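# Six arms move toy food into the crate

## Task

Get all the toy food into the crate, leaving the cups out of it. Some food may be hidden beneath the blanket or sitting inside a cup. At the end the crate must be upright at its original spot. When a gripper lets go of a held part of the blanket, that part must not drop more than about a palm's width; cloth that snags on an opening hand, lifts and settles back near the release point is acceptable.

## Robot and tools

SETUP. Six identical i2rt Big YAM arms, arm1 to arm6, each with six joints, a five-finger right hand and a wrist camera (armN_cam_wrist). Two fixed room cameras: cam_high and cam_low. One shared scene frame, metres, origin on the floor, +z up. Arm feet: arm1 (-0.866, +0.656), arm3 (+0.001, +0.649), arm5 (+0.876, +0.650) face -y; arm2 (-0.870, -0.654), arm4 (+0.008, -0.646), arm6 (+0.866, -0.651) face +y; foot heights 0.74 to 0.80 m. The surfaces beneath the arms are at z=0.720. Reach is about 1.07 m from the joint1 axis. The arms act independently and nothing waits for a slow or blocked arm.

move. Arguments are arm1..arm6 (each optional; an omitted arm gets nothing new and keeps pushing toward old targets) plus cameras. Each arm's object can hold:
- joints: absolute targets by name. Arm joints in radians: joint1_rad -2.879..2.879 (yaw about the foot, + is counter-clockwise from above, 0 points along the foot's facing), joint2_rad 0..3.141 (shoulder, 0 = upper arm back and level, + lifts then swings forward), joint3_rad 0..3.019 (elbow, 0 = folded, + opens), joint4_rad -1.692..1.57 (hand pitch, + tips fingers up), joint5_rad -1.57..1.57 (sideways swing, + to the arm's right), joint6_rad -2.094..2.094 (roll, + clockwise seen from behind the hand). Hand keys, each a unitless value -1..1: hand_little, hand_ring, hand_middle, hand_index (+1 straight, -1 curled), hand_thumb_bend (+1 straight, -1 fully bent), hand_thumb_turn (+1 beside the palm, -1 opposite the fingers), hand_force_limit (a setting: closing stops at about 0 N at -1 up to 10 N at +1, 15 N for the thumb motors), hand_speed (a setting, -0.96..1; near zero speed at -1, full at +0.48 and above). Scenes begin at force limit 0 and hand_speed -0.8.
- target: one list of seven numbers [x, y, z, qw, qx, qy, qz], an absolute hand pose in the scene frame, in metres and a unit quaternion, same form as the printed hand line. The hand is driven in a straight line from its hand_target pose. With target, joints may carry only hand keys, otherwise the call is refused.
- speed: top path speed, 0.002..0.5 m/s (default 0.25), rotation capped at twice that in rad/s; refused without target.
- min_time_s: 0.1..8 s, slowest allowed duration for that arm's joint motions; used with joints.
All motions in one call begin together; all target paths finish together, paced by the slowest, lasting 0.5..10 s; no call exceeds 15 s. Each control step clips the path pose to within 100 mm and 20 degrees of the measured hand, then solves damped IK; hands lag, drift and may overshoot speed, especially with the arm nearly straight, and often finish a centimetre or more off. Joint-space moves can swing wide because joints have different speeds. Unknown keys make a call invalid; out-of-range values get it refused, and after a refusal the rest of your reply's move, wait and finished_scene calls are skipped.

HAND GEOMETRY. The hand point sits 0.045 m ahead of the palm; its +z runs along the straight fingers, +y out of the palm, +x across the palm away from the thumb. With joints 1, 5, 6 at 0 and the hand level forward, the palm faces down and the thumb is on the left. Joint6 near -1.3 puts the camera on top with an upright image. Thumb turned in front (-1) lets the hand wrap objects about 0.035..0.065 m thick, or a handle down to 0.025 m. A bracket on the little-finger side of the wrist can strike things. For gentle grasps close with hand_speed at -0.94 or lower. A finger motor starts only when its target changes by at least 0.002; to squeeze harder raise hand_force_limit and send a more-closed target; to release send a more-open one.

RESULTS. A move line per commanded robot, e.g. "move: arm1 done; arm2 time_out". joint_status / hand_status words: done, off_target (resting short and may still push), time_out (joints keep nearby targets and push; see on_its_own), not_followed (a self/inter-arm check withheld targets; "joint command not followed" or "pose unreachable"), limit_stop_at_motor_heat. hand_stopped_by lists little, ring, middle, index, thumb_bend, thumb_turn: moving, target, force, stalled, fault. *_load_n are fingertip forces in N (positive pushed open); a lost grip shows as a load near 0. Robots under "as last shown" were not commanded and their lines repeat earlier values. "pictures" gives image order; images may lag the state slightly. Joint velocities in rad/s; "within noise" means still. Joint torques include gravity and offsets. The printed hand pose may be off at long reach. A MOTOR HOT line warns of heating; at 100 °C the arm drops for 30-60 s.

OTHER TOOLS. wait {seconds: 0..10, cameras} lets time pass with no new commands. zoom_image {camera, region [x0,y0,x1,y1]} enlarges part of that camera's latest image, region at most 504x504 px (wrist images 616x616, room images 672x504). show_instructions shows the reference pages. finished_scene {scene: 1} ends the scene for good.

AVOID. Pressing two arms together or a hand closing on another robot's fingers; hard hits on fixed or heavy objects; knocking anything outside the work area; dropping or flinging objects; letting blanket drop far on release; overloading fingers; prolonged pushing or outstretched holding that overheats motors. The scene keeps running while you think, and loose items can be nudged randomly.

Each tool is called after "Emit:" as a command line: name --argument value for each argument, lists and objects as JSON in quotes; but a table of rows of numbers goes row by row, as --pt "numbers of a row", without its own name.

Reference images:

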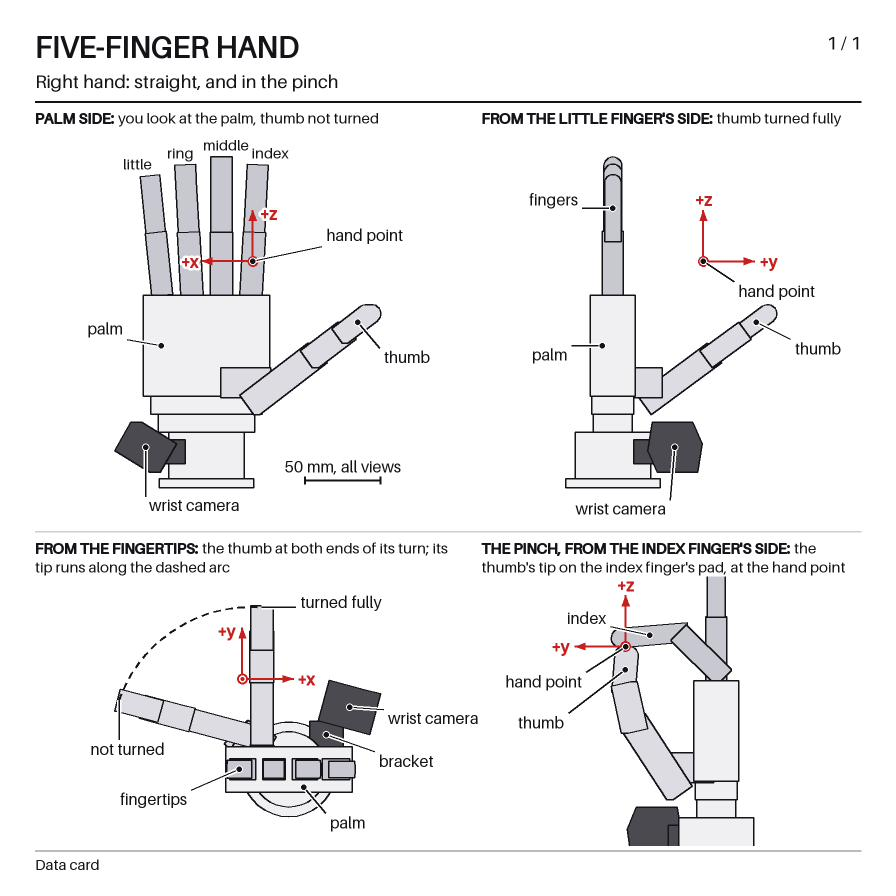

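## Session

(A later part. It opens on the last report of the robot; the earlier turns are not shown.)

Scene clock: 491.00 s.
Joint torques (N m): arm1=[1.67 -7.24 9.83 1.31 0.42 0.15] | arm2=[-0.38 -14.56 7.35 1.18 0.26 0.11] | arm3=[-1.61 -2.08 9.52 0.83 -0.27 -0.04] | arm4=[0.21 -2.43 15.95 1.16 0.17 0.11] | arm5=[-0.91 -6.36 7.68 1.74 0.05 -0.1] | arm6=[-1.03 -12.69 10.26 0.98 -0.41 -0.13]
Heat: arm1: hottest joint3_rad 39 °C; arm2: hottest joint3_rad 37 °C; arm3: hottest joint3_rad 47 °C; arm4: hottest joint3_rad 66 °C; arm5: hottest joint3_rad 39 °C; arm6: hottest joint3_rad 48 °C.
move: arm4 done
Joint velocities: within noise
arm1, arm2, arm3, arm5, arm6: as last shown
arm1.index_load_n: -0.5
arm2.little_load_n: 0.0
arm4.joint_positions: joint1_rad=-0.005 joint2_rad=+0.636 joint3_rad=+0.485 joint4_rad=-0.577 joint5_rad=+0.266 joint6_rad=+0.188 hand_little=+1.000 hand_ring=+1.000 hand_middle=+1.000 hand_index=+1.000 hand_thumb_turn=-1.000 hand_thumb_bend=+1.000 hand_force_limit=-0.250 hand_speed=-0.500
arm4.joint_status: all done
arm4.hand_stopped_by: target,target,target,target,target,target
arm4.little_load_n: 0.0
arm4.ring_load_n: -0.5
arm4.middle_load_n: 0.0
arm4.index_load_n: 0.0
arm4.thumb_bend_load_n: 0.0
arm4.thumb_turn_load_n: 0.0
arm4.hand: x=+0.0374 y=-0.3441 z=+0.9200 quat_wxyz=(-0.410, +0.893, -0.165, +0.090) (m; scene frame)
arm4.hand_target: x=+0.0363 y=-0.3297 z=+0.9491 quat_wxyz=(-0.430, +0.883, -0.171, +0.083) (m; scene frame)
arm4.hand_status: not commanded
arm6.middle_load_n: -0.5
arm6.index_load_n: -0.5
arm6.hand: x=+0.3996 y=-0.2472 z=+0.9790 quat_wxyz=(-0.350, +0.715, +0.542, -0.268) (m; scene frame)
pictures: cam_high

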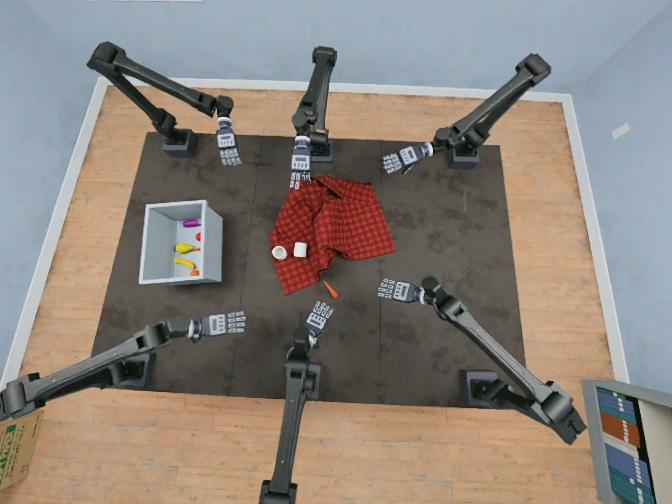

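Emit:
move --arm4 '{"target":[0.065,-0.19,0.83,0.3425,-0.8268,0.4122,-0.1708],"speed":0.2}' --cameras '["arm4_cam_wrist"]'

Scene clock: 493.60 s.
Joint torques (N m): arm1=[1.67 -7.24 9.8 1.32 0.42 0.15] | arm2=[-0.56 -14.62 7.39 1.25 0.27 0.11] | arm3=[-1.9 -1.9 9.36 0.75 -0.2 -0.04] | arm4=[0.73 -10.29 12.74 0.94 0.53 0.12] | arm5=[-0.91 -6.42 7.68 1.74 0.05 -0.1] | arm6=[-1.03 -12.69 10.32 1.01 -0.41 -0.13]
Heat: arm1: hottest joint3_rad 39 °C; arm2: hottest joint3_rad 37 °C; arm3: hottest joint3_rad 47 °C; arm4: hottest joint3_rad 66 °C; arm5: hottest joint3_rad 39 °C; arm6: hottest joint3_rad 47 °C.
move: arm4 off_target
Joint velocities: within noise
arm1.joint_positions: joint1_rad=+1.412 joint2_rad=+1.415 joint3_rad=+0.921 joint4_rad=-0.086 joint5_rad=+1.181 joint6_rad=+0.536 hand_little=+0.400 hand_ring=+0.350 hand_middle=+0.350 hand_index=+0.350 hand_thumb_turn=-1.000 hand_thumb_bend=+0.991 hand_force_limit=-0.200 hand_speed=-0.750
arm1.joint_status: not commanded
arm1.hand_stopped_by: target,target,target,target,force,target
arm1.little_load_n: -0.5
arm1.ring_load_n: 0.0
arm1.middle_load_n: 0.0
arm1.index_load_n: 0.0
arm1.thumb_bend_load_n: 0.0
arm1.thumb_turn_load_n: 0.0
arm1.hand: x=-0.3827 y=+0.4180 z=+0.9969 quat_wxyz=(-0.052, +0.070, -0.774, +0.627) (m; scene frame)
arm1.hand_target: x=-0.3800 y=+0.4200 z=+1.0000 quat_wxyz=(-0.055, +0.068, -0.774, +0.627) (m; scene frame)
arm1.hand_status: not commanded
arm2, arm3, arm6: as last shown
arm3.index_load_n: 2.0
arm4.joint_positions: joint1_rad=+0.047 joint2_rad=+1.401 joint3_rad=+0.714 joint4_rad=-0.379 joint5_rad=+0.609 joint6_rad=+0.741 hand_little=+1.000 hand_ring=+1.000 hand_middle=+1.000 hand_index=+1.000 hand_thumb_turn=-1.000 hand_thumb_bend=+1.000 hand_force_limit=-0.250 hand_speed=-0.500
arm4.joint_status: not commanded
arm4.hand_stopped_by: target,target,target,target,target,target
arm4.little_load_n: 0.0
arm4.ring_load_n: 0.0
arm4.middle_load_n: 0.0
arm4.index_load_n: 0.0
arm4.thumb_bend_load_n: 0.0
arm4.thumb_turn_load_n: 0.0
arm4.hand: x=+0.0691 y=-0.2165 z=+0.8135 quat_wxyz=(-0.324, +0.835, -0.407, +0.181) (m; scene frame)
arm4.hand_target: x=+0.0647 y=-0.1912 z=+0.8308 quat_wxyz=(-0.343, +0.827, -0.412, +0.170) (m; scene frame)
arm4.hand_status: off_target (0.032 m and 2.7 deg from the pose sent, 0.181 m and 31.8 deg at the start)
arm5.joint_positions: joint1_rad=-0.947 joint2_rad=+1.238 joint3_rad=+0.712 joint4_rad=+0.338 joint5_rad=+0.260 joint6_rad=+0.053 hand_little=+1.000 hand_ring=+1.000 hand_middle=+1.000 hand_index=+1.000 hand_thumb_turn=-1.000 hand_thumb_bend=+1.000 hand_force_limit=-0.200 hand_speed=-0.500
arm5.joint_status: not commanded
arm5.hand_stopped_by: target,target,target,target,target,target
arm5.little_load_n: 0.0
arm5.ring_load_n: 0.0
arm5.middle_load_n: -0.5
arm5.index_load_n: 0.0
arm5.thumb_bend_load_n: 0.0
arm5.thumb_turn_load_n: 0.0
arm5.hand: x=+0.4216 y=+0.3449 z=+1.0146 quat_wxyz=(+0.364, -0.438, -0.630, +0.528) (m; scene frame)
arm5.hand_target: x=+0.4204 y=+0.3501 z=+1.0002 quat_wxyz=(+0.361, -0.446, -0.637, +0.516) (m; scene frame)
arm5.hand_status: not commanded
arm6.middle_load_n: 0.0
arm6.index_load_n: 0.0
pictures: arm4_cam_wrist

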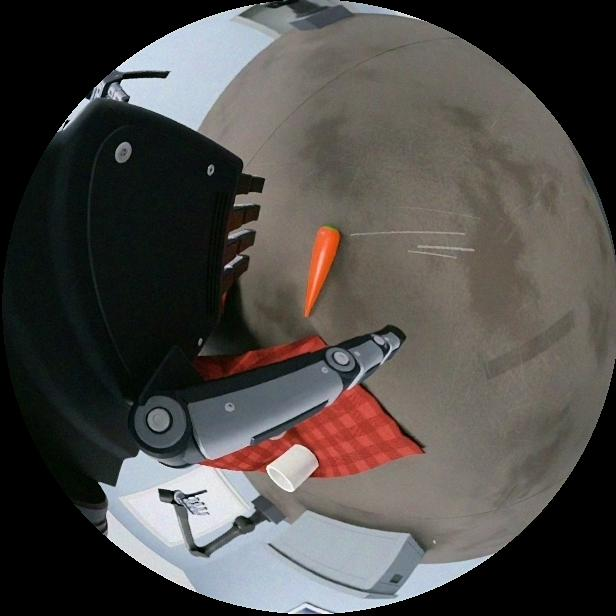

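Emit:
move --arm4 '{"target":[0.084,-0.150,0.802,0.3425,-0.8268,0.4122,-0.1708],"speed":0.15}' --cameras '["arm4_cam_wrist"]'

Scene clock: 495.07 s.
Joint torques (N m): arm1=[1.67 -7.24 9.81 1.33 0.42 0.15] | arm2=[-0.5 -14.74 7.39 1.25 0.26 0.11] | arm3=[-1.61 -2.43 9.39 0.83 -0.17 -0.01] | arm4=[-0.67 -12.1 12.11 1.51 0.27 -0.13] | arm5=[-0.91 -6.42 7.69 1.73 0.05 -0.09] | arm6=[-1.2 -12.69 10.29 0.98 -0.41 -0.13]
Heat: arm1: hottest joint3_rad 39 °C; arm2: hottest joint3_rad 37 °C; arm3: hottest joint3_rad 47 °C; arm4: hottest joint3_rad 66 °C; arm5: hottest joint3_rad 39 °C; arm6: hottest joint3_rad 47 °C.
move: arm4 off_target
Joint velocities: within noise
arm1, arm2, arm3, arm5, arm6: as last shown
arm1.little_load_n: 0.0
arm3.middle_load_n: 11.5
arm3.index_load_n: 1.5
arm4.joint_positions: joint1_rad=+0.018 joint2_rad=+1.549 joint3_rad=+0.788 joint4_rad=-0.287 joint5_rad=+0.591 joint6_rad=+0.723 hand_little=+1.000 hand_ring=+1.000 hand_middle=+1.000 hand_index=+1.000 hand_thumb_turn=-1.000 hand_thumb_bend=+1.000 hand_force_limit=-0.250 hand_speed=-0.500
arm4.joint_status: not commanded
arm4.hand_stopped_by: target,target,target,target,target,target
arm4.little_load_n: 0.0
arm4.ring_load_n: 0.0
arm4.middle_load_n: 0.0
arm4.index_load_n: 0.0
arm4.thumb_bend_load_n: 0.0
arm4.thumb_turn_load_n: 0.0
arm4.hand: x=+0.0796 y=-0.1767 z=+0.7882 quat_wxyz=(-0.324, +0.833, -0.411, +0.178) (m; scene frame)
arm4.hand_target: x=+0.0838 y=-0.1514 z=+0.8029 quat_wxyz=(-0.343, +0.827, -0.412, +0.171) (m; scene frame)
arm4.hand_status: off_target (0.030 m and 2.4 deg from the pose sent, 0.069 m and 2.8 deg at the start)
arm5.little_load_n: 0.5
arm5.middle_load_n: 0.0
arm6.ring_load_n: -0.5
pictures: arm4_cam_wrist

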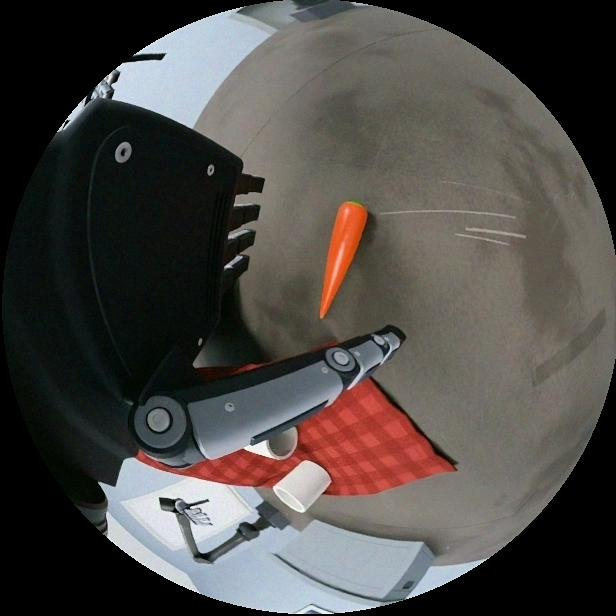

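Emit:
move --arm4 '{"target":[0.096,-0.131,0.776,0.3509,-0.8473,0.3684,-0.1526],"speed":0.1}' --cameras '["arm4_cam_wrist"]'

Scene clock: 497.30 s.
Joint torques (N m): arm1=[1.67 -7.3 9.81 1.33 0.42 0.15] | arm2=[-0.38 -14.74 7.32 1.26 0.28 0.12] | arm3=[-1.44 -2.49 9.46 0.76 -0.16 0] | arm4=[-0.67 -12.57 11.6 1.66 0.2 -0.14] | arm5=[-0.85 -6.42 7.68 1.73 0.05 -0.09] | arm6=[-1.03 -12.92 10.3 0.99 -0.41 -0.13]
Heat: arm1: hottest joint3_rad 39 °C; arm2: hottest joint3_rad 38 °C; arm3: hottest joint3_rad 47 °C; arm4: hottest joint3_rad 66 °C; arm5: hottest joint3_rad 39 °C; arm6: hottest joint3_rad 47 °C.
move: arm4 off_target
Joint velocities: within noise
arm1, arm2, arm3, arm5, arm6: as last shown
arm1.ring_load_n: -0.5
arm2.little_load_n: -0.5
arm3.middle_load_n: 12.0
arm4.joint_positions: joint1_rad=-0.030 joint2_rad=+1.628 joint3_rad=+0.794 joint4_rad=-0.133 joint5_rad=+0.504 joint6_rad=+0.576 hand_little=+1.000 hand_ring=+1.000 hand_middle=+1.000 hand_index=+1.000 hand_thumb_turn=-1.000 hand_thumb_bend=+1.000 hand_force_limit=-0.250 hand_speed=-0.500
arm4.joint_status: not commanded
arm4.hand_stopped_by: target,target,target,target,target,target
arm4.little_load_n: 0.0
arm4.ring_load_n: 0.0
arm4.middle_load_n: 0.0
arm4.index_load_n: 0.0
arm4.thumb_bend_load_n: 0.0
arm4.thumb_turn_load_n: 0.0
arm4.hand: x=+0.0901 y=-0.1563 z=+0.7660 quat_wxyz=(-0.335, +0.853, -0.369, +0.157) (m; scene frame)
arm4.hand_target: x=+0.0958 y=-0.1323 z=+0.7769 quat_wxyz=(-0.351, +0.847, -0.368, +0.153) (m; scene frame)
arm4.hand_status: off_target (0.028 m and 2.0 deg from the pose sent, 0.050 m and 6.7 deg at the start)
arm5.little_load_n: 0.0
arm5.thumb_turn_load_n: -0.5
arm6.little_load_n: -0.5
arm6.ring_load_n: 0.0
pictures: arm4_cam_wrist

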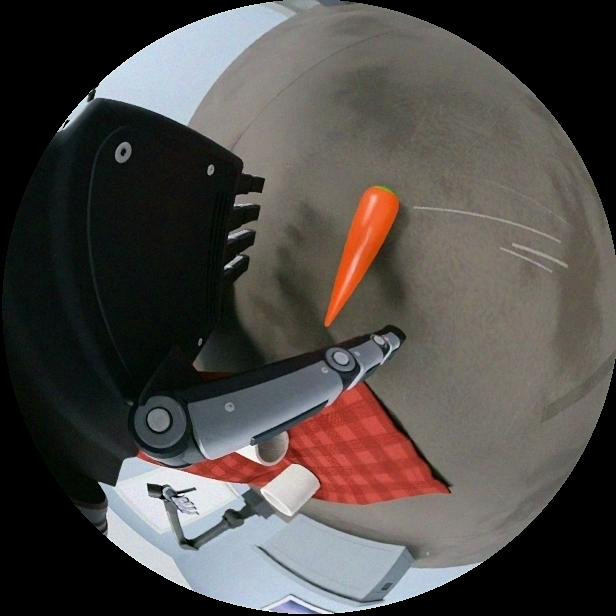

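Emit:
move --arm4 '{"target":[0.094,-0.122,0.770,0.3314,-0.8001,0.4619,-0.1913],"speed":0.1}' --cameras '["arm4_cam_wrist"]'

Scene clock: 499.43 s.
Joint torques (N m): arm1=[1.55 -7.3 9.85 1.33 0.42 0.16] | arm2=[-0.5 -14.8 7.36 1.22 0.26 0.12] | arm3=[-1.49 -1.96 9.2 0.88 -0.21 0.04] | arm4=[0.67 -12.98 11.69 0.59 0.55 0.12] | arm5=[-0.91 -6.36 7.68 1.74 0.05 -0.09] | arm6=[-1.08 -12.81 10.29 0.94 -0.42 -0.13]
Heat: arm1: hottest joint3_rad 39 °C; arm2: hottest joint3_rad 38 °C; arm3: hottest joint3_rad 47 °C; arm4: hottest joint3_rad 66 °C; arm5: hottest joint3_rad 39 °C; arm6: hottest joint3_rad 47 °C.
move: arm4 off_target
Joint velocities: within noise
arm1, arm2, arm5, arm6: as last shown
arm1.ring_load_n: 0.0
arm1.thumb_bend_load_n: 0.5
arm2.little_load_n: 0.0
arm2.thumb_turn_load_n: 0.5
arm3.joint_positions: joint1_rad=-0.162 joint2_rad=+0.681 joint3_rad=+0.800 joint4_rad=-0.353 joint5_rad=-0.150 joint6_rad=-0.027 hand_little=+1.000 hand_ring=+1.000 hand_middle=-0.278 hand_index=-0.317 hand_thumb_turn=-1.000 hand_thumb_bend=+0.310 hand_force_limit=-0.200 hand_speed=-0.600
arm3.joint_status: not commanded
arm3.hand_stopped_by: target,target,force,force,force,target
arm3.little_load_n: 0.0
arm3.ring_load_n: -0.5
arm3.middle_load_n: 12.0
arm3.index_load_n: 1.5
arm3.thumb_bend_load_n: 9.5
arm3.thumb_turn_load_n: 0.0
arm3.hand: x=+0.0024 y=+0.2559 z=+1.0906 quat_wxyz=(-0.003, +0.001, -0.783, +0.622) (m; scene frame)
arm3.hand_target: x=+0.0001 y=+0.2600 z=+1.0999 quat_wxyz=(+0.000, +0.000, -0.777, +0.629) (m; scene frame)
arm3.hand_status: not commanded
arm4.joint_positions: joint1_rad=+0.002 joint2_rad=+1.686 joint3_rad=+0.882 joint4_rad=-0.284 joint5_rad=+0.646 joint6_rad=+0.823 hand_little=+1.000 hand_ring=+1.000 hand_middle=+1.000 hand_index=+1.000 hand_thumb_turn=-1.000 hand_thumb_bend=+1.000 hand_force_limit=-0.250 hand_speed=-0.500
arm4.joint_status: not commanded
arm4.hand_stopped_by: target,target,target,target,target,target
arm4.little_load_n: 0.0
arm4.ring_load_n: 0.0
arm4.middle_load_n: 0.0
arm4.index_load_n: 0.0
arm4.thumb_bend_load_n: 0.0
arm4.thumb_turn_load_n: 0.0
arm4.hand: x=+0.0975 y=-0.1441 z=+0.7648 quat_wxyz=(-0.323, +0.805, -0.458, +0.197) (m; scene frame)
arm4.hand_target: x=+0.0937 y=-0.1228 z=+0.7706 quat_wxyz=(-0.332, +0.800, -0.462, +0.191) (m; scene frame)
arm4.hand_status: off_target (0.023 m and 1.4 deg from the pose sent, 0.035 m and 12.9 deg at the start)
arm5.thumb_turn_load_n: 0.0
arm6.little_load_n: 0.0
pictures: arm4_cam_wrist

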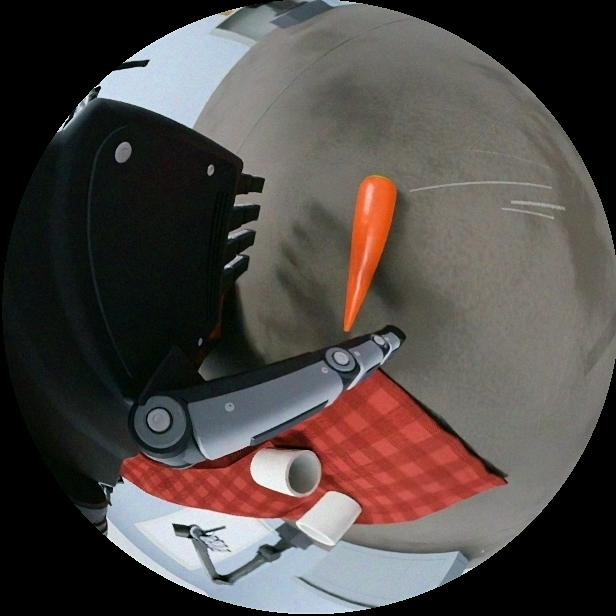

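Emit:
move --arm4 '{"target":[0.083,-0.114,0.760,0.3314,-0.8001,0.4619,-0.1913],"speed":0.1}' --cameras '["arm4_cam_wrist"]'

Scene clock: 500.50 s.
Joint torques (N m): arm1=[1.55 -7.3 9.83 1.32 0.42 0.15] | arm2=[-0.5 -14.62 7.39 1.24 0.26 0.11] | arm3=[-2.08 -2.26 9.36 0.83 -0.19 0] | arm4=[0.62 -13.57 11.48 0.59 0.56 0.11] | arm5=[-0.91 -6.42 7.66 1.73 0.05 -0.09] | arm6=[-1.03 -12.75 10.26 0.99 -0.41 -0.14]
Heat: arm1: hottest joint3_rad 39 °C; arm2: hottest joint3_rad 38 °C; arm3: hottest joint3_rad 47 °C; arm4: hottest joint3_rad 66 °C; arm5: hottest joint3_rad 39 °C; arm6: hottest joint3_rad 47 °C.
move: arm4 off_target
Joint velocities: within noise
arm1, arm2, arm3, arm5, arm6: as last shown
arm1.ring_load_n: -0.5
arm1.middle_load_n: 0.5
arm1.thumb_bend_load_n: 0.0
arm2.index_load_n: -0.5
arm2.thumb_turn_load_n: 0.0
arm3.thumb_turn_load_n: 0.5
arm4.joint_positions: joint1_rad=+0.028 joint2_rad=+1.726 joint3_rad=+0.902 joint4_rad=-0.284 joint5_rad=+0.658 joint6_rad=+0.850 hand_little=+1.000 hand_ring=+1.000 hand_middle=+1.000 hand_index=+1.000 hand_thumb_turn=-1.000 hand_thumb_bend=+1.000 hand_force_limit=-0.250 hand_speed=-0.500
arm4.joint_status: not commanded
arm4.hand_stopped_by: target,target,target,target,target,target
arm4.little_load_n: 0.0
arm4.ring_load_n: -0.5
arm4.middle_load_n: 0.0
arm4.index_load_n: 0.0
arm4.thumb_bend_load_n: 0.0
arm4.thumb_turn_load_n: 0.0
arm4.hand: x=+0.0864 y=-0.1363 z=+0.7543 quat_wxyz=(-0.322, +0.805, -0.457, +0.198) (m; scene frame)
arm4.hand_target: x=+0.0827 y=-0.1149 z=+0.7605 quat_wxyz=(-0.332, +0.800, -0.462, +0.191) (m; scene frame)
arm4.hand_status: off_target (0.023 m and 1.5 deg from the pose sent, 0.034 m and 1.4 deg at the start)
pictures: arm4_cam_wrist

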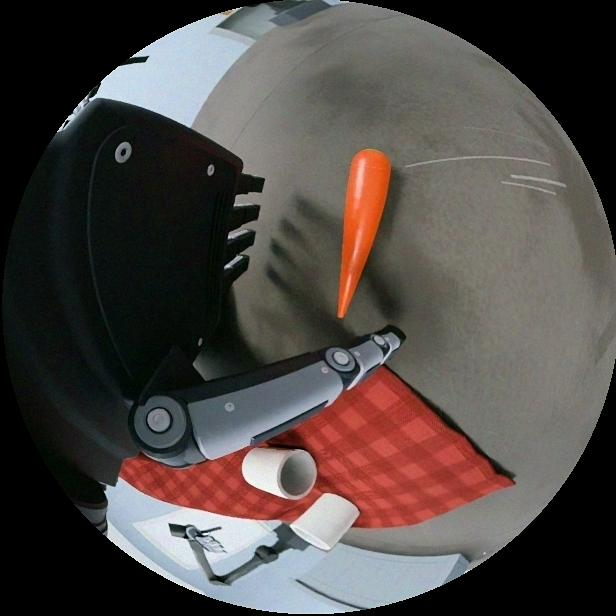

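Emit:
move --arm4 '{"target":[0.086,-0.140,0.764,0.3314,-0.8001,0.4619,-0.1913],"speed":0.1}' --cameras '["arm4_cam_wrist"]'

Scene clock: 501.60 s.
Joint torques (N m): arm1=[1.61 -7.3 9.84 1.31 0.41 0.15] | arm2=[-0.5 -14.56 7.38 1.25 0.27 0.11] | arm3=[-1.67 -1.44 9.26 0.84 -0.23 0.01] | arm4=[-0.09 -16.03 6.24 1.36 0.43 0.05] | arm5=[-0.85 -6.42 7.68 1.76 0.05 -0.1] | arm6=[-1.14 -12.69 10.3 0.96 -0.4 -0.13]
Heat: arm1: hottest joint3_rad 39 °C; arm2: hottest joint3_rad 38 °C; arm3: hottest joint3_rad 47 °C; arm4: hottest joint3_rad 66 °C; arm5: hottest joint3_rad 39 °C; arm6: hottest joint3_rad 46 °C.
move: arm4 done
Joint velocities: within noise
arm1, arm2, arm3, arm5, arm6: as last shown
arm1.ring_load_n: 0.0
arm1.middle_load_n: 0.0
arm2.index_load_n: 0.0
arm3.ring_load_n: 0.0
arm3.middle_load_n: 11.5
arm3.index_load_n: 2.0
arm3.thumb_turn_load_n: 0.0
arm4.joint_positions: joint1_rad=+0.028 joint2_rad=+1.703 joint3_rad=+0.894 joint4_rad=-0.284 joint5_rad=+0.658 joint6_rad=+0.850 hand_little=+1.000 hand_ring=+1.000 hand_middle=+1.000 hand_index=+1.000 hand_thumb_turn=-1.000 hand_thumb_bend=+1.000 hand_force_limit=-0.250 hand_speed=-0.500
arm4.joint_status: not commanded
arm4.hand_stopped_by: target,target,target,target,target,target
arm4.little_load_n: 0.0
arm4.ring_load_n: 0.0
arm4.middle_load_n: 0.0
arm4.index_load_n: 0.0
arm4.thumb_bend_load_n: 0.0
arm4.thumb_turn_load_n: 0.0
arm4.hand: x=+0.0864 y=-0.1370 z=+0.7626 quat_wxyz=(-0.328, +0.803, -0.459, +0.194) (m; scene frame)
arm4.hand_target: x=+0.0859 y=-0.1400 z=+0.7640 quat_wxyz=(-0.331, +0.800, -0.462, +0.191) (m; scene frame)
arm4.hand_status: done (0.003 m and 0.7 deg from the pose sent, 0.010 m and 1.5 deg at the start)
arm5.thumb_turn_load_n: 0.5
pictures: arm4_cam_wrist

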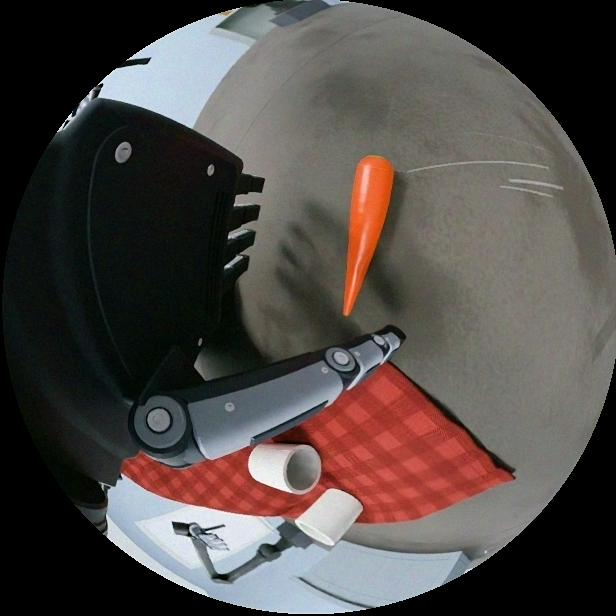

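Emit:
move --arm4 '{"target":[0.088,-0.165,0.752,0.3314,-0.8001,0.4619,-0.1913],"speed":0.1}' --cameras '["arm4_cam_wrist"]'

Scene clock: 502.70 s.
Joint torques (N m): arm1=[1.55 -7.18 9.83 1.32 0.41 0.15] | arm2=[-0.56 -14.86 7.38 1.21 0.26 0.11] | arm3=[-1.49 -2.55 9.39 0.9 -0.2 0.04] | arm4=[-0.56 -15.5 5.98 1.42 0.32 -0.02] | arm5=[-0.91 -6.42 7.68 1.74 0.05 -0.1] | arm6=[-1.14 -12.69 10.29 0.96 -0.41 -0.13]
Heat: arm1: hottest joint3_rad 39 °C; arm2: hottest joint3_rad 38 °C; arm3: hottest joint3_rad 47 °C; arm4: hottest joint3_rad 66 °C; arm5: hottest joint3_rad 39 °C; arm6: hottest joint3_rad 46 °C.
move: arm4 done
Joint velocities: within noise
arm1, arm3, arm5: as last shown
arm2.joint_positions: joint1_rad=-1.060 joint2_rad=+1.483 joint3_rad=+1.306 joint4_rad=-0.524 joint5_rad=+0.236 joint6_rad=+0.177 hand_little=+1.000 hand_ring=+1.000 hand_middle=+1.000 hand_index=+1.000 hand_thumb_turn=-1.000 hand_thumb_bend=+1.000 hand_force_limit=-0.250 hand_speed=+0.000
arm2.joint_status: not commanded
arm2.hand_stopped_by: target,target,target,target,target,target
arm2.little_load_n: 0.0
arm2.ring_load_n: 0.0
arm2.middle_load_n: 0.0
arm2.index_load_n: 0.0
arm2.thumb_bend_load_n: 0.0
arm2.thumb_turn_load_n: 0.0
arm2.hand: x=-0.3388 y=-0.3636 z=+0.9951 quat_wxyz=(-0.333, +0.704, -0.563, +0.276) (m; scene frame)
arm2.hand_target: x=-0.3399 y=-0.3601 z=+1.0001 quat_wxyz=(-0.341, +0.698, -0.566, +0.276) (m; scene frame)
arm2.hand_status: not commanded
arm4.joint_positions: joint1_rad=+0.028 joint2_rad=+1.683 joint3_rad=+0.809 joint4_rad=-0.223 joint5_rad=+0.658 joint6_rad=+0.850 hand_little=+1.000 hand_ring=+1.000 hand_middle=+1.000 hand_index=+1.000 hand_thumb_turn=-1.000 hand_thumb_bend=+1.000 hand_force_limit=-0.250 hand_speed=-0.500
arm4.joint_status: not commanded
arm4.hand_stopped_by: target,target,target,target,target,target
arm4.little_load_n: 0.0
arm4.ring_load_n: 0.0
arm4.middle_load_n: 0.0
arm4.index_load_n: 0.0
arm4.thumb_bend_load_n: 0.0
arm4.thumb_turn_load_n: 0.0
arm4.hand: x=+0.0857 y=-0.1639 z=+0.7478 quat_wxyz=(-0.326, +0.803, -0.458, +0.195) (m; scene frame)
arm4.hand_target: x=+0.0879 y=-0.1651 z=+0.7518 quat_wxyz=(-0.331, +0.800, -0.462, +0.191) (m; scene frame)
arm4.hand_status: done (0.005 m and 1.0 deg from the pose sent, 0.030 m and 0.7 deg at the start)
arm5.thumb_turn_load_n: 0.0
arm6.joint_positions: joint1_rad=+0.689 joint2_rad=+1.625 joint3_rad=+1.359 joint4_rad=-0.491 joint5_rad=-0.457 joint6_rad=-0.385 hand_little=+1.000 hand_ring=+1.000 hand_middle=+1.000 hand_index=+1.000 hand_thumb_turn=-1.000 hand_thumb_bend=+1.000 hand_force_limit=-0.150 hand_speed=-0.200
arm6.joint_status: not commanded
arm6.hand_stopped_by: target,target,target,target,target,target
arm6.little_load_n: 0.0
arm6.ring_load_n: -0.5
arm6.middle_load_n: 0.0
arm6.index_load_n: 0.0
arm6.thumb_bend_load_n: 0.0
arm6.thumb_turn_load_n: 0.5
arm6.hand: x=+0.3996 y=-0.2472 z=+0.9790 quat_wxyz=(-0.350, +0.715, +0.542, -0.268) (m; scene frame)
arm6.hand_target: x=+0.4000 y=-0.2499 z=+0.9801 quat_wxyz=(-0.348, +0.713, +0.547, -0.267) (m; scene frame)
arm6.hand_status: not commanded
pictures: arm4_cam_wrist

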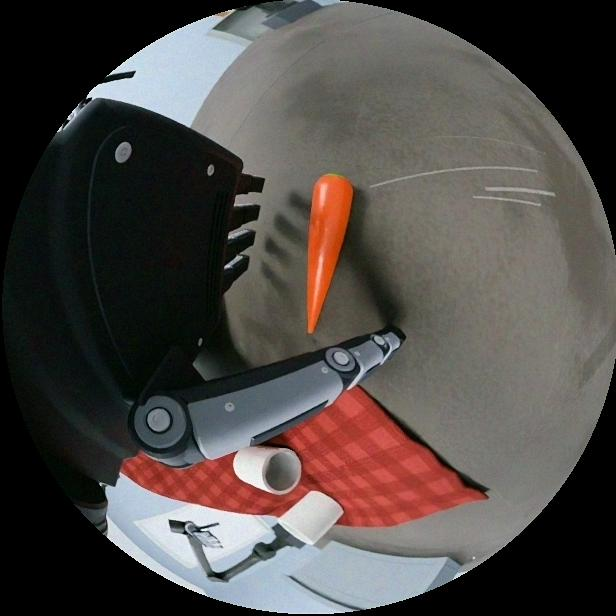

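Emit:
move --arm4 '{"target":[0.110,-0.166,0.757,0.3314,-0.8001,0.4619,-0.1913],"speed":0.1}' --cameras '["arm4_cam_wrist"]'

Scene clock: 503.83 s.
Joint torques (N m): arm1=[1.55 -7.3 9.83 1.33 0.42 0.15] | arm2=[-0.5 -14.62 7.38 1.18 0.27 0.11] | arm3=[-1.9 -1.96 9.31 0.76 -0.22 0.02] | arm4=[-0.44 -15.33 5.9 1.48 0.29 -0.13] | arm5=[-0.91 -6.42 7.68 1.73 0.05 -0.09] | arm6=[-1.08 -12.75 10.28 0.98 -0.42 -0.12]
Heat: arm1: hottest joint3_rad 39 °C; arm2: hottest joint3_rad 38 °C; arm3: hottest joint3_rad 47 °C; arm4: hottest joint3_rad 66 °C; arm5: hottest joint3_rad 39 °C; arm6: hottest joint3_rad 46 °C.
move: arm4 done
Joint velocities: within noise
arm1, arm2, arm3, arm5, arm6: as last shown
arm3.middle_load_n: 12.0
arm3.index_load_n: 1.5
arm3.thumb_turn_load_n: 0.5
arm4.joint_positions: joint1_rad=-0.027 joint2_rad=+1.668 joint3_rad=+0.809 joint4_rad=-0.199 joint5_rad=+0.632 joint6_rad=+0.806 hand_little=+1.000 hand_ring=+1.000 hand_middle=+1.000 hand_index=+1.000 hand_thumb_turn=-1.000 hand_thumb_bend=+1.000 hand_force_limit=-0.250 hand_speed=-0.500
arm4.joint_status: not commanded
arm4.hand_stopped_by: target,target,target,target,target,target
arm4.little_load_n: 0.0
arm4.ring_load_n: 0.0
arm4.middle_load_n: 0.0
arm4.index_load_n: 0.0
arm4.thumb_bend_load_n: 0.0
arm4.thumb_turn_load_n: 0.0
arm4.hand: x=+0.1081 y=-0.1619 z=+0.7549 quat_wxyz=(-0.329, +0.799, -0.465, +0.192) (m; scene frame)
arm4.hand_target: x=+0.1099 y=-0.1660 z=+0.7569 quat_wxyz=(-0.331, +0.800, -0.462, +0.191) (m; scene frame)
arm4.hand_status: done (0.005 m and 0.5 deg from the pose sent, 0.026 m and 0.9 deg at the start)
arm5.thumb_turn_load_n: 0.5
arm6.ring_load_n: 0.0
arm6.thumb_turn_load_n: 0.0
pictures: arm4_cam_wrist

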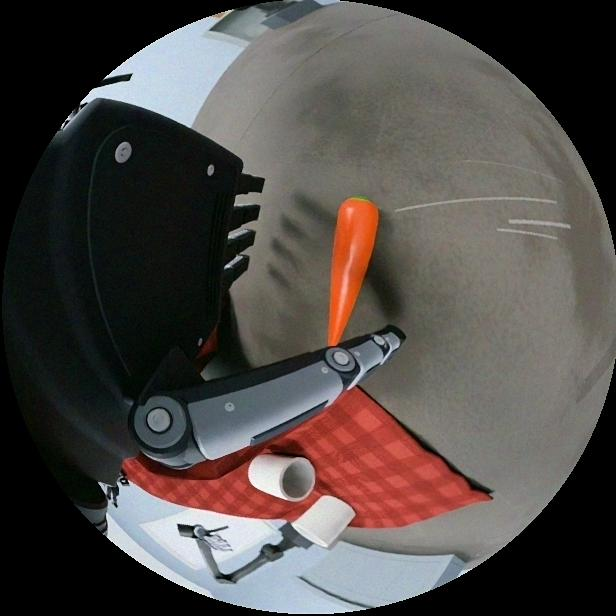

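Emit:
move --arm4 '{"joints":{"hand_little":-0.6,"hand_ring":-0.6,"hand_middle":-0.6,"hand_index":-0.6,"hand_force_limit":-0.15,"hand_speed":-0.65}}' --cameras '["arm4_cam_wrist"]'

Scene clock: 506.07 s.
Joint torques (N m): arm1=[1.61 -7.3 9.83 1.32 0.42 0.14] | arm2=[-0.44 -14.74 7.39 1.25 0.28 0.11] | arm3=[-2.43 -2.08 9.31 0.95 -0.22 0.02] | arm4=[-0.5 -15.15 5.91 1.39 0.28 -0.14] | arm5=[-0.91 -6.42 7.68 1.73 0.05 -0.1] | arm6=[-1.08 -12.75 10.28 0.98 -0.41 -0.13]
Heat: arm1: hottest joint3_rad 39 °C; arm2: hottest joint3_rad 38 °C; arm3: hottest joint3_rad 47 °C; arm4: hottest joint3_rad 65 °C; arm5: hottest joint3_rad 39 °C; arm6: hottest joint3_rad 46 °C.
move: arm4 done
Joint velocities: within noise
arm1.joint_positions: joint1_rad=+1.412 joint2_rad=+1.415 joint3_rad=+0.921 joint4_rad=-0.086 joint5_rad=+1.181 joint6_rad=+0.536 hand_little=+0.400 hand_ring=+0.350 hand_middle=+0.350 hand_index=+0.350 hand_thumb_turn=-1.000 hand_thumb_bend=+0.991 hand_force_limit=-0.200 hand_speed=-0.750
arm1.joint_status: not commanded
arm1.hand_stopped_by: target,target,target,target,force,target
arm1.little_load_n: 0.0
arm1.ring_load_n: 0.0
arm1.middle_load_n: -0.5
arm1.index_load_n: -0.5
arm1.thumb_bend_load_n: 0.0
arm1.thumb_turn_load_n: 0.0
arm1.hand: x=-0.3827 y=+0.4180 z=+0.9969 quat_wxyz=(-0.052, +0.070, -0.774, +0.627) (m; scene frame)
arm1.hand_target: x=-0.3800 y=+0.4200 z=+1.0000 quat_wxyz=(-0.055, +0.068, -0.774, +0.627) (m; scene frame)
arm1.hand_status: not commanded
arm2, arm3, arm6: as last shown
arm3.little_load_n: -0.5
arm3.middle_load_n: 11.5
arm3.thumb_turn_load_n: 0.0
arm4.joint_positions: joint1_rad=-0.027 joint2_rad=+1.666 joint3_rad=+0.809 joint4_rad=-0.196 joint5_rad=+0.632 joint6_rad=+0.805 hand_little=-0.600 hand_ring=-0.600 hand_middle=-0.600 hand_index=-0.600 hand_thumb_turn=-1.000 hand_thumb_bend=+1.000 hand_force_limit=-0.150 hand_speed=-0.650
arm4.joint_status: all done
arm4.hand_stopped_by: target,target,target,target,target,target
arm4.little_load_n: 0.0
arm4.ring_load_n: -0.5
arm4.middle_load_n: 0.0
arm4.index_load_n: 0.0
arm4.thumb_bend_load_n: 0.0
arm4.thumb_turn_load_n: 0.0
arm4.hand: x=+0.1081 y=-0.1611 z=+0.7560 quat_wxyz=(-0.330, +0.799, -0.465, +0.191) (m; scene frame)
arm4.hand_target: x=+0.1099 y=-0.1660 z=+0.7568 quat_wxyz=(-0.331, +0.800, -0.462, +0.191) (m; scene frame)
arm4.hand_status: not commanded
arm5.joint_positions: joint1_rad=-0.947 joint2_rad=+1.238 joint3_rad=+0.712 joint4_rad=+0.338 joint5_rad=+0.260 joint6_rad=+0.053 hand_little=+1.000 hand_ring=+1.000 hand_middle=+1.000 hand_index=+1.000 hand_thumb_turn=-1.000 hand_thumb_bend=+1.000 hand_force_limit=-0.200 hand_speed=-0.500
arm5.joint_status: not commanded
arm5.hand_stopped_by: target,target,target,target,target,target
arm5.little_load_n: 0.0
arm5.ring_load_n: 0.0
arm5.middle_load_n: 0.0
arm5.index_load_n: 0.0
arm5.thumb_bend_load_n: 0.0
arm5.thumb_turn_load_n: 0.0
arm5.hand: x=+0.4216 y=+0.3449 z=+1.0146 quat_wxyz=(+0.364, -0.438, -0.630, +0.528) (m; scene frame)
arm5.hand_target: x=+0.4204 y=+0.3501 z=+1.0002 quat_wxyz=(+0.361, -0.446, -0.637, +0.516) (m; scene frame)
arm5.hand_status: not commanded
arm6.index_load_n: -0.5
pictures: arm4_cam_wrist

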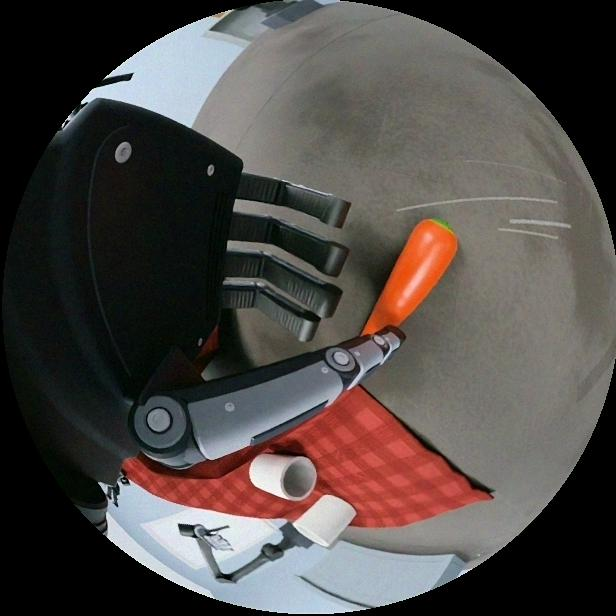

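Emit:
move --arm4 '{"target":[0.108,-0.165,0.81,0.3314,-0.8001,0.4619,-0.1913],"speed":0.15,"joints":{"hand_little":1,"hand_ring":1,"hand_middle":1,"hand_index":1,"hand_speed":0}}'

Emit:
move --arm4 '{"target":[0.094,-0.177,0.79,0.3232,-0.6626,0.6072,-0.2962],"speed":0.15}' --cameras '["arm4_cam_wrist"]'

Scene clock: 508.23 s.
Joint torques (N m): arm1=[1.61 -7.24 9.83 1.35 0.42 0.15] | arm2=[-0.32 -14.62 7.41 1.24 0.29 0.12] | arm3=[-1.73 -2.2 9.44 0.72 -0.16 -0.01] | arm4=[0.03 -13.33 10.77 0.62 0.42 -0.08] | arm5=[-0.85 -6.42 7.68 1.73 0.05 -0.09] | arm6=[-1.08 -12.63 10.3 0.99 -0.42 -0.13]
Heat: arm1: hottest joint3_rad 39 °C; arm2: hottest joint3_rad 38 °C; arm3: hottest joint3_rad 47 °C; arm4: hottest joint3_rad 65 °C; arm5: hottest joint3_rad 39 °C; arm6: hottest joint3_rad 46 °C.
move: arm4 off_target
Joint velocities: within noise
arm1, arm2, arm3, arm5, arm6: as last shown
arm1.middle_load_n: 0.0
arm1.index_load_n: 0.0
arm1.thumb_bend_load_n: 0.5
arm3.little_load_n: 0.0
arm3.index_load_n: 2.0
arm4.joint_positions: joint1_rad=-0.027 joint2_rad=+1.541 joint3_rad=+0.809 joint4_rad=-0.343 joint5_rad=+0.632 joint6_rad=+0.805 hand_little=+1.000 hand_ring=+1.000 hand_middle=+1.000 hand_index=+1.000 hand_thumb_turn=-1.000 hand_thumb_bend=+1.000 hand_force_limit=-0.150 hand_speed=+0.000
arm4.joint_status: all done
arm4.hand_stopped_by: target,target,target,target,target,target
arm4.little_load_n: 0.0
arm4.ring_load_n: 0.0
arm4.middle_load_n: 0.0
arm4.index_load_n: 0.0
arm4.thumb_bend_load_n: 0.0
arm4.thumb_turn_load_n: 0.0
arm4.hand: x=+0.1071 y=-0.1792 z=+0.7972 quat_wxyz=(-0.321, +0.803, -0.463, +0.195) (m; scene frame)
arm4.hand_target: x=+0.1078 y=-0.1655 z=+0.8100 quat_wxyz=(-0.331, +0.800, -0.462, +0.191) (m; scene frame)
arm4.hand_status: off_target (0.019 m and 1.3 deg from the pose sent, 0.054 m and 0.4 deg at the start)
arm6.index_load_n: 0.0
pictures: none

Scene clock: 510.67 s.
Joint torques (N m): arm1=[1.67 -7.24 9.81 1.33 0.42 0.14] | arm2=[-0.5 -14.33 7.35 1.25 0.27 0.11] | arm3=[-2.2 -2.61 9.46 0.77 -0.24 -0.02] | arm4=[0.62 -12.51 11.03 -0.17 0.75 0.12] | arm5=[-0.85 -6.42 7.66 1.73 0.05 -0.1] | arm6=[-1.03 -12.75 10.25 0.98 -0.42 -0.14]
Heat: arm1: hottest joint3_rad 39 °C; arm2: hottest joint3_rad 38 °C; arm3: hottest joint3_rad 47 °C; arm4: hottest joint3_rad 65 °C; arm5: hottest joint3_rad 39 °C; arm6: hottest joint3_rad 46 °C.
move: arm4 off_target
Joint velocities: within noise
arm1, arm2, arm3, arm5, arm6: as last shown
arm1.thumb_bend_load_n: 0.0
arm3.middle_load_n: 12.0
arm3.index_load_n: 1.5
arm4.joint_positions: joint1_rad=+0.109 joint2_rad=+1.683 joint3_rad=+0.933 joint4_rad=-0.806 joint5_rad=+0.914 joint6_rad=+1.524 hand_little=+1.000 hand_ring=+1.000 hand_middle=+1.000 hand_index=+1.000 hand_thumb_turn=-1.000 hand_thumb_bend=+1.000 hand_force_limit=-0.150 hand_speed=+0.000
arm4.joint_status: not commanded
arm4.hand_stopped_by: target,target,target,target,target,target
arm4.little_load_n: 0.0
arm4.ring_load_n: 0.0
arm4.middle_load_n: 0.0
arm4.index_load_n: 0.0
arm4.thumb_bend_load_n: 0.0
arm4.thumb_turn_load_n: 0.0
arm4.hand: x=+0.0984 y=-0.1978 z=+0.7853 quat_wxyz=(-0.314, +0.667, -0.603, +0.304) (m; scene frame)
arm4.hand_target: x=+0.0939 y=-0.1778 z=+0.7903 quat_wxyz=(-0.323, +0.663, -0.607, +0.296) (m; scene frame)
arm4.hand_status: off_target (0.022 m and 1.5 deg from the pose sent, 0.015 m and 25.8 deg at the start)
arm5.index_load_n: -0.5
pictures: arm4_cam_wrist

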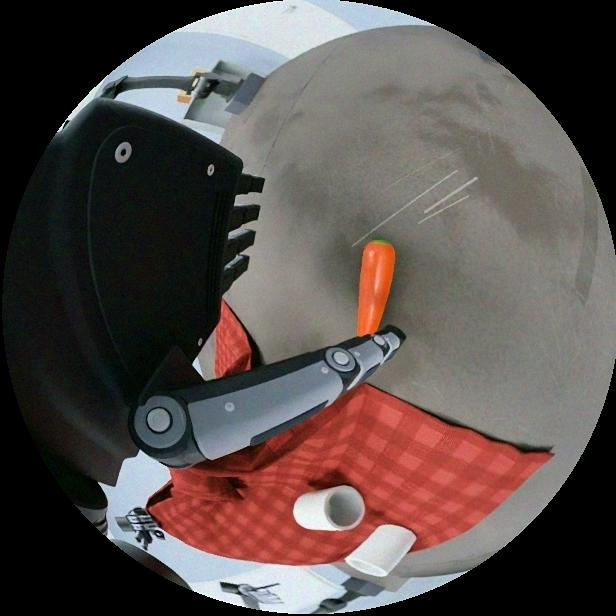

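Emit:
move --arm4 '{"target":[0.097,-0.152,0.762,0.3232,-0.6626,0.6072,-0.2962],"speed":0.12}' --cameras '["arm4_cam_wrist"]'

Scene clock: 512.00 s.
Joint torques (N m): arm1=[1.55 -7.24 9.84 1.32 0.42 0.15] | arm2=[-0.5 -14.68 7.38 1.28 0.27 0.11] | arm3=[-2.55 -1.9 9.43 0.85 -0.21 0.03] | arm4=[-0.21 -14.21 10.54 0.5 0.75 -0.04] | arm5=[-0.91 -6.42 7.66 1.73 0.05 -0.09] | arm6=[-1.03 -12.75 10.32 0.98 -0.42 -0.13]
Heat: arm1: hottest joint3_rad 39 °C; arm2: hottest joint3_rad 38 °C; arm3: hottest joint3_rad 47 °C; arm4: hottest joint3_rad 65 °C; arm5: hottest joint3_rad 39 °C; arm6: hottest joint3_rad 45 °C.
move: arm4 off_target
Joint velocities: within noise
arm1, arm2, arm5, arm6: as last shown
arm2.little_load_n: -0.5
arm3.joint_positions: joint1_rad=-0.162 joint2_rad=+0.681 joint3_rad=+0.800 joint4_rad=-0.353 joint5_rad=-0.150 joint6_rad=-0.027 hand_little=+1.000 hand_ring=+1.000 hand_middle=-0.278 hand_index=-0.317 hand_thumb_turn=-1.000 hand_thumb_bend=+0.310 hand_force_limit=-0.200 hand_speed=-0.600
arm3.joint_status: not commanded
arm3.hand_stopped_by: target,target,force,force,force,target
arm3.little_load_n: 0.0
arm3.ring_load_n: 0.0
arm3.middle_load_n: 11.5
arm3.index_load_n: 1.5
arm3.thumb_bend_load_n: 9.5
arm3.thumb_turn_load_n: 0.5
arm3.hand: x=+0.0024 y=+0.2559 z=+1.0906 quat_wxyz=(-0.003, +0.001, -0.783, +0.622) (m; scene frame)
arm3.hand_target: x=+0.0001 y=+0.2600 z=+1.0999 quat_wxyz=(+0.000, +0.000, -0.777, +0.629) (m; scene frame)
arm3.hand_status: not commanded
arm4.joint_positions: joint1_rad=+0.109 joint2_rad=+1.791 joint3_rad=+0.987 joint4_rad=-0.762 joint5_rad=+0.914 joint6_rad=+1.524 hand_little=+1.000 hand_ring=+1.000 hand_middle=+1.000 hand_index=+1.000 hand_thumb_turn=-1.000 hand_thumb_bend=+1.000 hand_force_limit=-0.150 hand_speed=+0.000
arm4.joint_status: not commanded
arm4.hand_stopped_by: target,target,target,target,target,target
arm4.little_load_n: 0.0
arm4.ring_load_n: 0.0
arm4.middle_load_n: 0.0
arm4.index_load_n: 0.0
arm4.thumb_bend_load_n: 0.0
arm4.thumb_turn_load_n: 0.0
arm4.hand: x=+0.0969 y=-0.1754 z=+0.7565 quat_wxyz=(-0.312, +0.669, -0.602, +0.306) (m; scene frame)
arm4.hand_target: x=+0.0970 y=-0.1530 z=+0.7626 quat_wxyz=(-0.323, +0.663, -0.607, +0.296) (m; scene frame)
arm4.hand_status: off_target (0.024 m and 2.0 deg from the pose sent, 0.051 m and 1.5 deg at the start)
arm5.index_load_n: 0.0
pictures: arm4_cam_wrist

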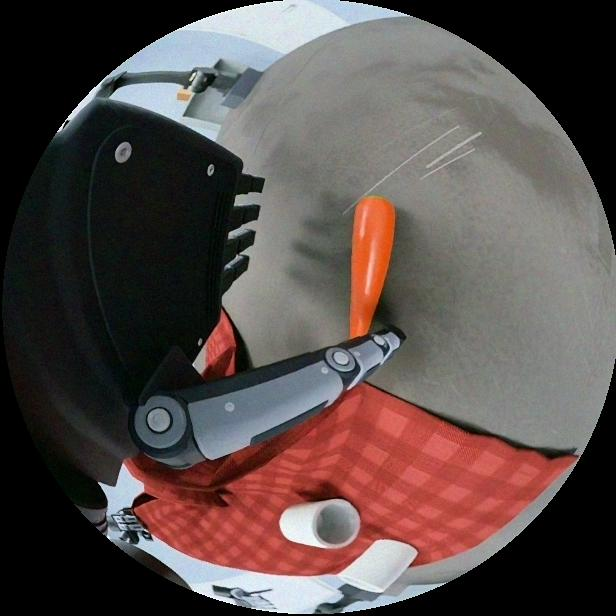

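Emit:
move --arm4 '{"target":[0.092,-0.152,0.751,0.3232,-0.6626,0.6072,-0.2962],"speed":0.1}' --cameras '["arm4_cam_wrist"]'

Scene clock: 513.03 s.
Joint torques (N m): arm1=[1.55 -7.18 9.81 1.35 0.42 0.15] | arm2=[-0.44 -14.62 7.41 1.24 0.26 0.09] | arm3=[-1.73 -1.96 9.4 0.8 -0.23 0] | arm4=[0.62 -13.92 10.24 0.53 0.74 0.11] | arm5=[-0.91 -6.48 7.68 1.73 0.05 -0.09] | arm6=[-1.03 -12.63 10.29 0.98 -0.42 -0.13]
Heat: arm1: hottest joint3_rad 39 °C; arm2: hottest joint3_rad 39 °C; arm3: hottest joint3_rad 47 °C; arm4: hottest joint3_rad 65 °C; arm5: hottest joint3_rad 39 °C; arm6: hottest joint3_rad 45 °C.
move: arm4 off_target
Joint velocities: within noise
arm1, arm2, arm3, arm5, arm6: as last shown
arm1.index_load_n: -0.5
arm2.little_load_n: 0.0
arm2.thumb_turn_load_n: 0.5
arm3.thumb_turn_load_n: 0.0
arm4.joint_positions: joint1_rad=+0.109 joint2_rad=+1.810 joint3_rad=+0.987 joint4_rad=-0.749 joint5_rad=+0.914 joint6_rad=+1.525 hand_little=+1.000 hand_ring=+1.000 hand_middle=+1.000 hand_index=+1.000 hand_thumb_turn=-1.000 hand_thumb_bend=+1.000 hand_force_limit=-0.150 hand_speed=+0.000
arm4.joint_status: not commanded
arm4.hand_stopped_by: target,target,target,target,target,target
arm4.little_load_n: 0.0
arm4.ring_load_n: -0.5
arm4.middle_load_n: 0.0
arm4.index_load_n: 0.0
arm4.thumb_bend_load_n: 0.0
arm4.thumb_turn_load_n: 0.0
arm4.hand: x=+0.0968 y=-0.1756 z=+0.7484 quat_wxyz=(-0.310, +0.669, -0.601, +0.308) (m; scene frame)
arm4.hand_target: x=+0.0918 y=-0.1530 z=+0.7515 quat_wxyz=(-0.323, +0.663, -0.607, +0.296) (m; scene frame)
arm4.hand_status: off_target (0.024 m and 2.4 deg from the pose sent, 0.024 m and 2.0 deg at the start)
pictures: arm4_cam_wrist

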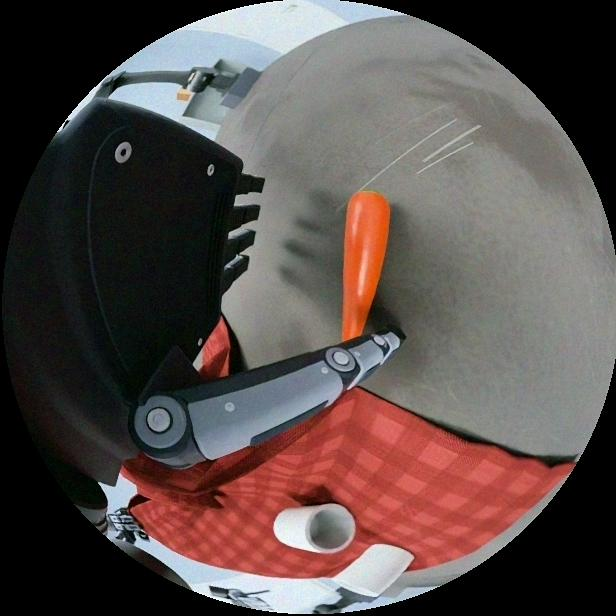

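Emit:
move --arm4 '{"target":[0.078,-0.154,0.747,0.3232,-0.6626,0.6072,-0.2962],"speed":0.1}' --cameras '["arm4_cam_wrist"]'

Scene clock: 514.17 s.
Joint torques (N m): arm1=[1.55 -7.3 9.81 1.32 0.42 0.14] | arm2=[-0.5 -14.86 7.31 1.24 0.25 0.12] | arm3=[-1.67 -1.55 9.28 1.03 -0.23 0.01] | arm4=[0.62 -13.86 10.47 -0.23 0.74 0.11] | arm5=[-0.91 -6.36 7.66 1.72 0.05 -0.1] | arm6=[-1.14 -12.75 10.29 0.99 -0.42 -0.13]
Heat: arm1: hottest joint3_rad 39 °C; arm2: hottest joint3_rad 39 °C; arm3: hottest joint3_rad 47 °C; arm4: hottest joint3_rad 65 °C; arm5: hottest joint3_rad 39 °C; arm6: hottest joint3_rad 45 °C.
move: arm4 off_target
Joint velocities: within noise
arm1, arm2, arm3, arm5, arm6: as last shown
arm1.index_load_n: 0.0
arm2.thumb_turn_load_n: 0.0
arm3.middle_load_n: 12.0
arm4.joint_positions: joint1_rad=+0.140 joint2_rad=+1.821 joint3_rad=+0.987 joint4_rad=-0.763 joint5_rad=+0.915 joint6_rad=+1.574 hand_little=+1.000 hand_ring=+1.000 hand_middle=+1.000 hand_index=+1.000 hand_thumb_turn=-1.000 hand_thumb_bend=+1.000 hand_force_limit=-0.150 hand_speed=+0.000
arm4.joint_status: not commanded
arm4.hand_stopped_by: target,target,target,target,target,target
arm4.little_load_n: 0.0
arm4.ring_load_n: 0.0
arm4.middle_load_n: 0.0
arm4.index_load_n: 0.0
arm4.thumb_bend_load_n: 0.0
arm4.thumb_turn_load_n: 0.0
arm4.hand: x=+0.0830 y=-0.1750 z=+0.7445 quat_wxyz=(-0.315, +0.667, -0.603, +0.304) (m; scene frame)
arm4.hand_target: x=+0.0778 y=-0.1549 z=+0.7473 quat_wxyz=(-0.323, +0.663, -0.607, +0.296) (m; scene frame)
arm4.hand_status: off_target (0.022 m and 1.5 deg from the pose sent, 0.029 m and 2.3 deg at the start)
arm6.middle_load_n: -0.5
pictures: arm4_cam_wrist

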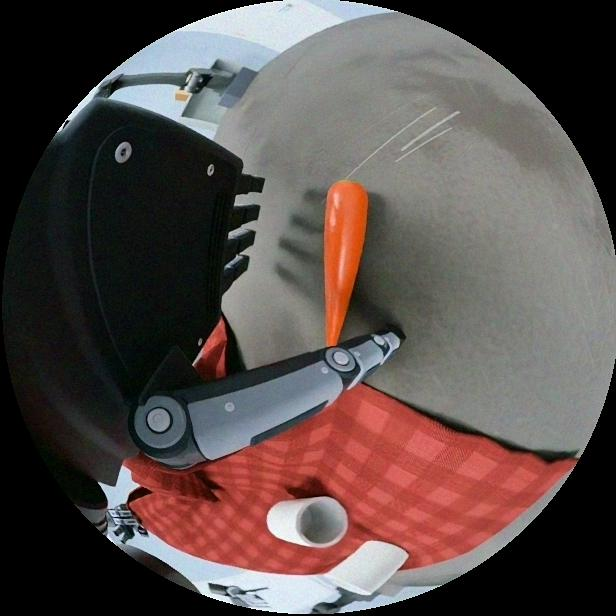

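Emit:
move --arm4 '{"joints":{"hand_little":-0.6,"hand_ring":-0.6,"hand_middle":-0.6,"hand_index":-0.6,"hand_force_limit":-0.15,"hand_speed":-0.65}}' --cameras '["arm4_cam_wrist"]'

Scene clock: 516.37 s.
Joint torques (N m): arm1=[1.61 -7.3 9.84 1.33 0.42 0.14] | arm2=[-0.62 -14.92 7.38 1.25 0.25 0.11] | arm3=[-1.73 -2.37 9.24 0.96 -0.19 0] | arm4=[0.56 -13.92 9.65 -0.14 0.48 0.1] | arm5=[-0.85 -6.42 7.66 1.73 0.05 -0.09] | arm6=[-1.03 -12.69 10.28 0.99 -0.4 -0.13]
Heat: arm1: hottest joint3_rad 39 °C; arm2: hottest joint3_rad 39 °C; arm3: hottest joint3_rad 47 °C; arm4: hottest joint3_rad 65 °C; arm5: hottest joint3_rad 39 °C; arm6: hottest joint3_rad 45 °C.
move: arm4 done
Joint velocities: within noise
arm1, arm3, arm5: as last shown
arm1.index_load_n: -0.5
arm2.joint_positions: joint1_rad=-1.060 joint2_rad=+1.483 joint3_rad=+1.306 joint4_rad=-0.524 joint5_rad=+0.236 joint6_rad=+0.177 hand_little=+1.000 hand_ring=+1.000 hand_middle=+1.000 hand_index=+1.000 hand_thumb_turn=-1.000 hand_thumb_bend=+1.000 hand_force_limit=-0.250 hand_speed=+0.000
arm2.joint_status: not commanded
arm2.hand_stopped_by: target,target,target,target,target,target
arm2.little_load_n: 0.0
arm2.ring_load_n: 0.0
arm2.middle_load_n: 0.0
arm2.index_load_n: 0.0
arm2.thumb_bend_load_n: 0.0
arm2.thumb_turn_load_n: 0.5
arm2.hand: x=-0.3388 y=-0.3636 z=+0.9951 quat_wxyz=(-0.333, +0.704, -0.563, +0.276) (m; scene frame)
arm2.hand_target: x=-0.3399 y=-0.3601 z=+1.0001 quat_wxyz=(-0.341, +0.698, -0.566, +0.276) (m; scene frame)
arm2.hand_status: not commanded
arm3.middle_load_n: 11.5
arm4.joint_positions: joint1_rad=+0.140 joint2_rad=+1.821 joint3_rad=+0.998 joint4_rad=-0.764 joint5_rad=+0.920 joint6_rad=+1.576 hand_little=-0.600 hand_ring=-0.600 hand_middle=-0.600 hand_index=-0.600 hand_thumb_turn=-1.000 hand_thumb_bend=+1.000 hand_force_limit=-0.150 hand_speed=-0.650
arm4.joint_status: all done
arm4.hand_stopped_by: target,target,target,target,target,target
arm4.little_load_n: 0.0
arm4.ring_load_n: 0.0
arm4.middle_load_n: 0.0
arm4.index_load_n: 0.0
arm4.thumb_bend_load_n: 0.0
arm4.thumb_turn_load_n: 0.0
arm4.hand: x=+0.0835 y=-0.1692 z=+0.7484 quat_wxyz=(-0.320, +0.665, -0.604, +0.302) (m; scene frame)
arm4.hand_target: x=+0.0778 y=-0.1548 z=+0.7474 quat_wxyz=(-0.323, +0.663, -0.607, +0.296) (m; scene frame)
arm4.hand_status: not commanded
arm6.joint_positions: joint1_rad=+0.689 joint2_rad=+1.625 joint3_rad=+1.359 joint4_rad=-0.491 joint5_rad=-0.457 joint6_rad=-0.385 hand_little=+1.000 hand_ring=+1.000 hand_middle=+1.000 hand_index=+1.000 hand_thumb_turn=-1.000 hand_thumb_bend=+1.000 hand_force_limit=-0.150 hand_speed=-0.200
arm6.joint_status: not commanded
arm6.hand_stopped_by: target,target,target,target,target,target
arm6.little_load_n: 0.0
arm6.ring_load_n: 0.0
arm6.middle_load_n: 0.0
arm6.index_load_n: 0.0
arm6.thumb_bend_load_n: 0.0
arm6.thumb_turn_load_n: 0.0
arm6.hand: x=+0.3996 y=-0.2472 z=+0.9790 quat_wxyz=(-0.350, +0.715, +0.542, -0.268) (m; scene frame)
arm6.hand_target: x=+0.4000 y=-0.2499 z=+0.9801 quat_wxyz=(-0.348, +0.713, +0.547, -0.267) (m; scene frame)
arm6.hand_status: not commanded
pictures: arm4_cam_wrist

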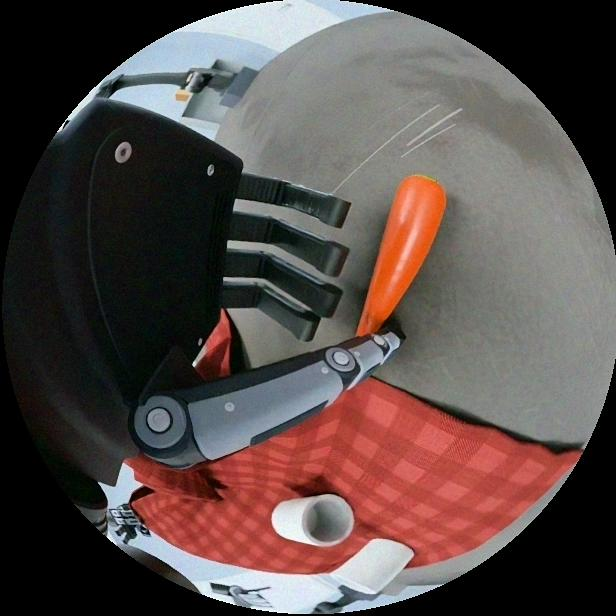

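Emit:
zoom_image --camera "arm4_cam_wrist" --region '[220, 140, 460, 380]'

Scaled by 2.100 from the camera's 616x616 image, which has a finer 880x880 frame.

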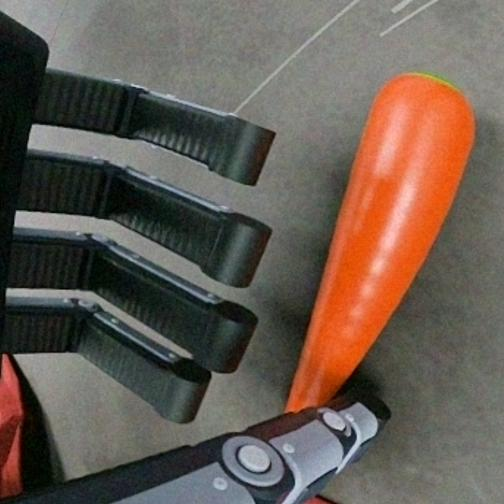

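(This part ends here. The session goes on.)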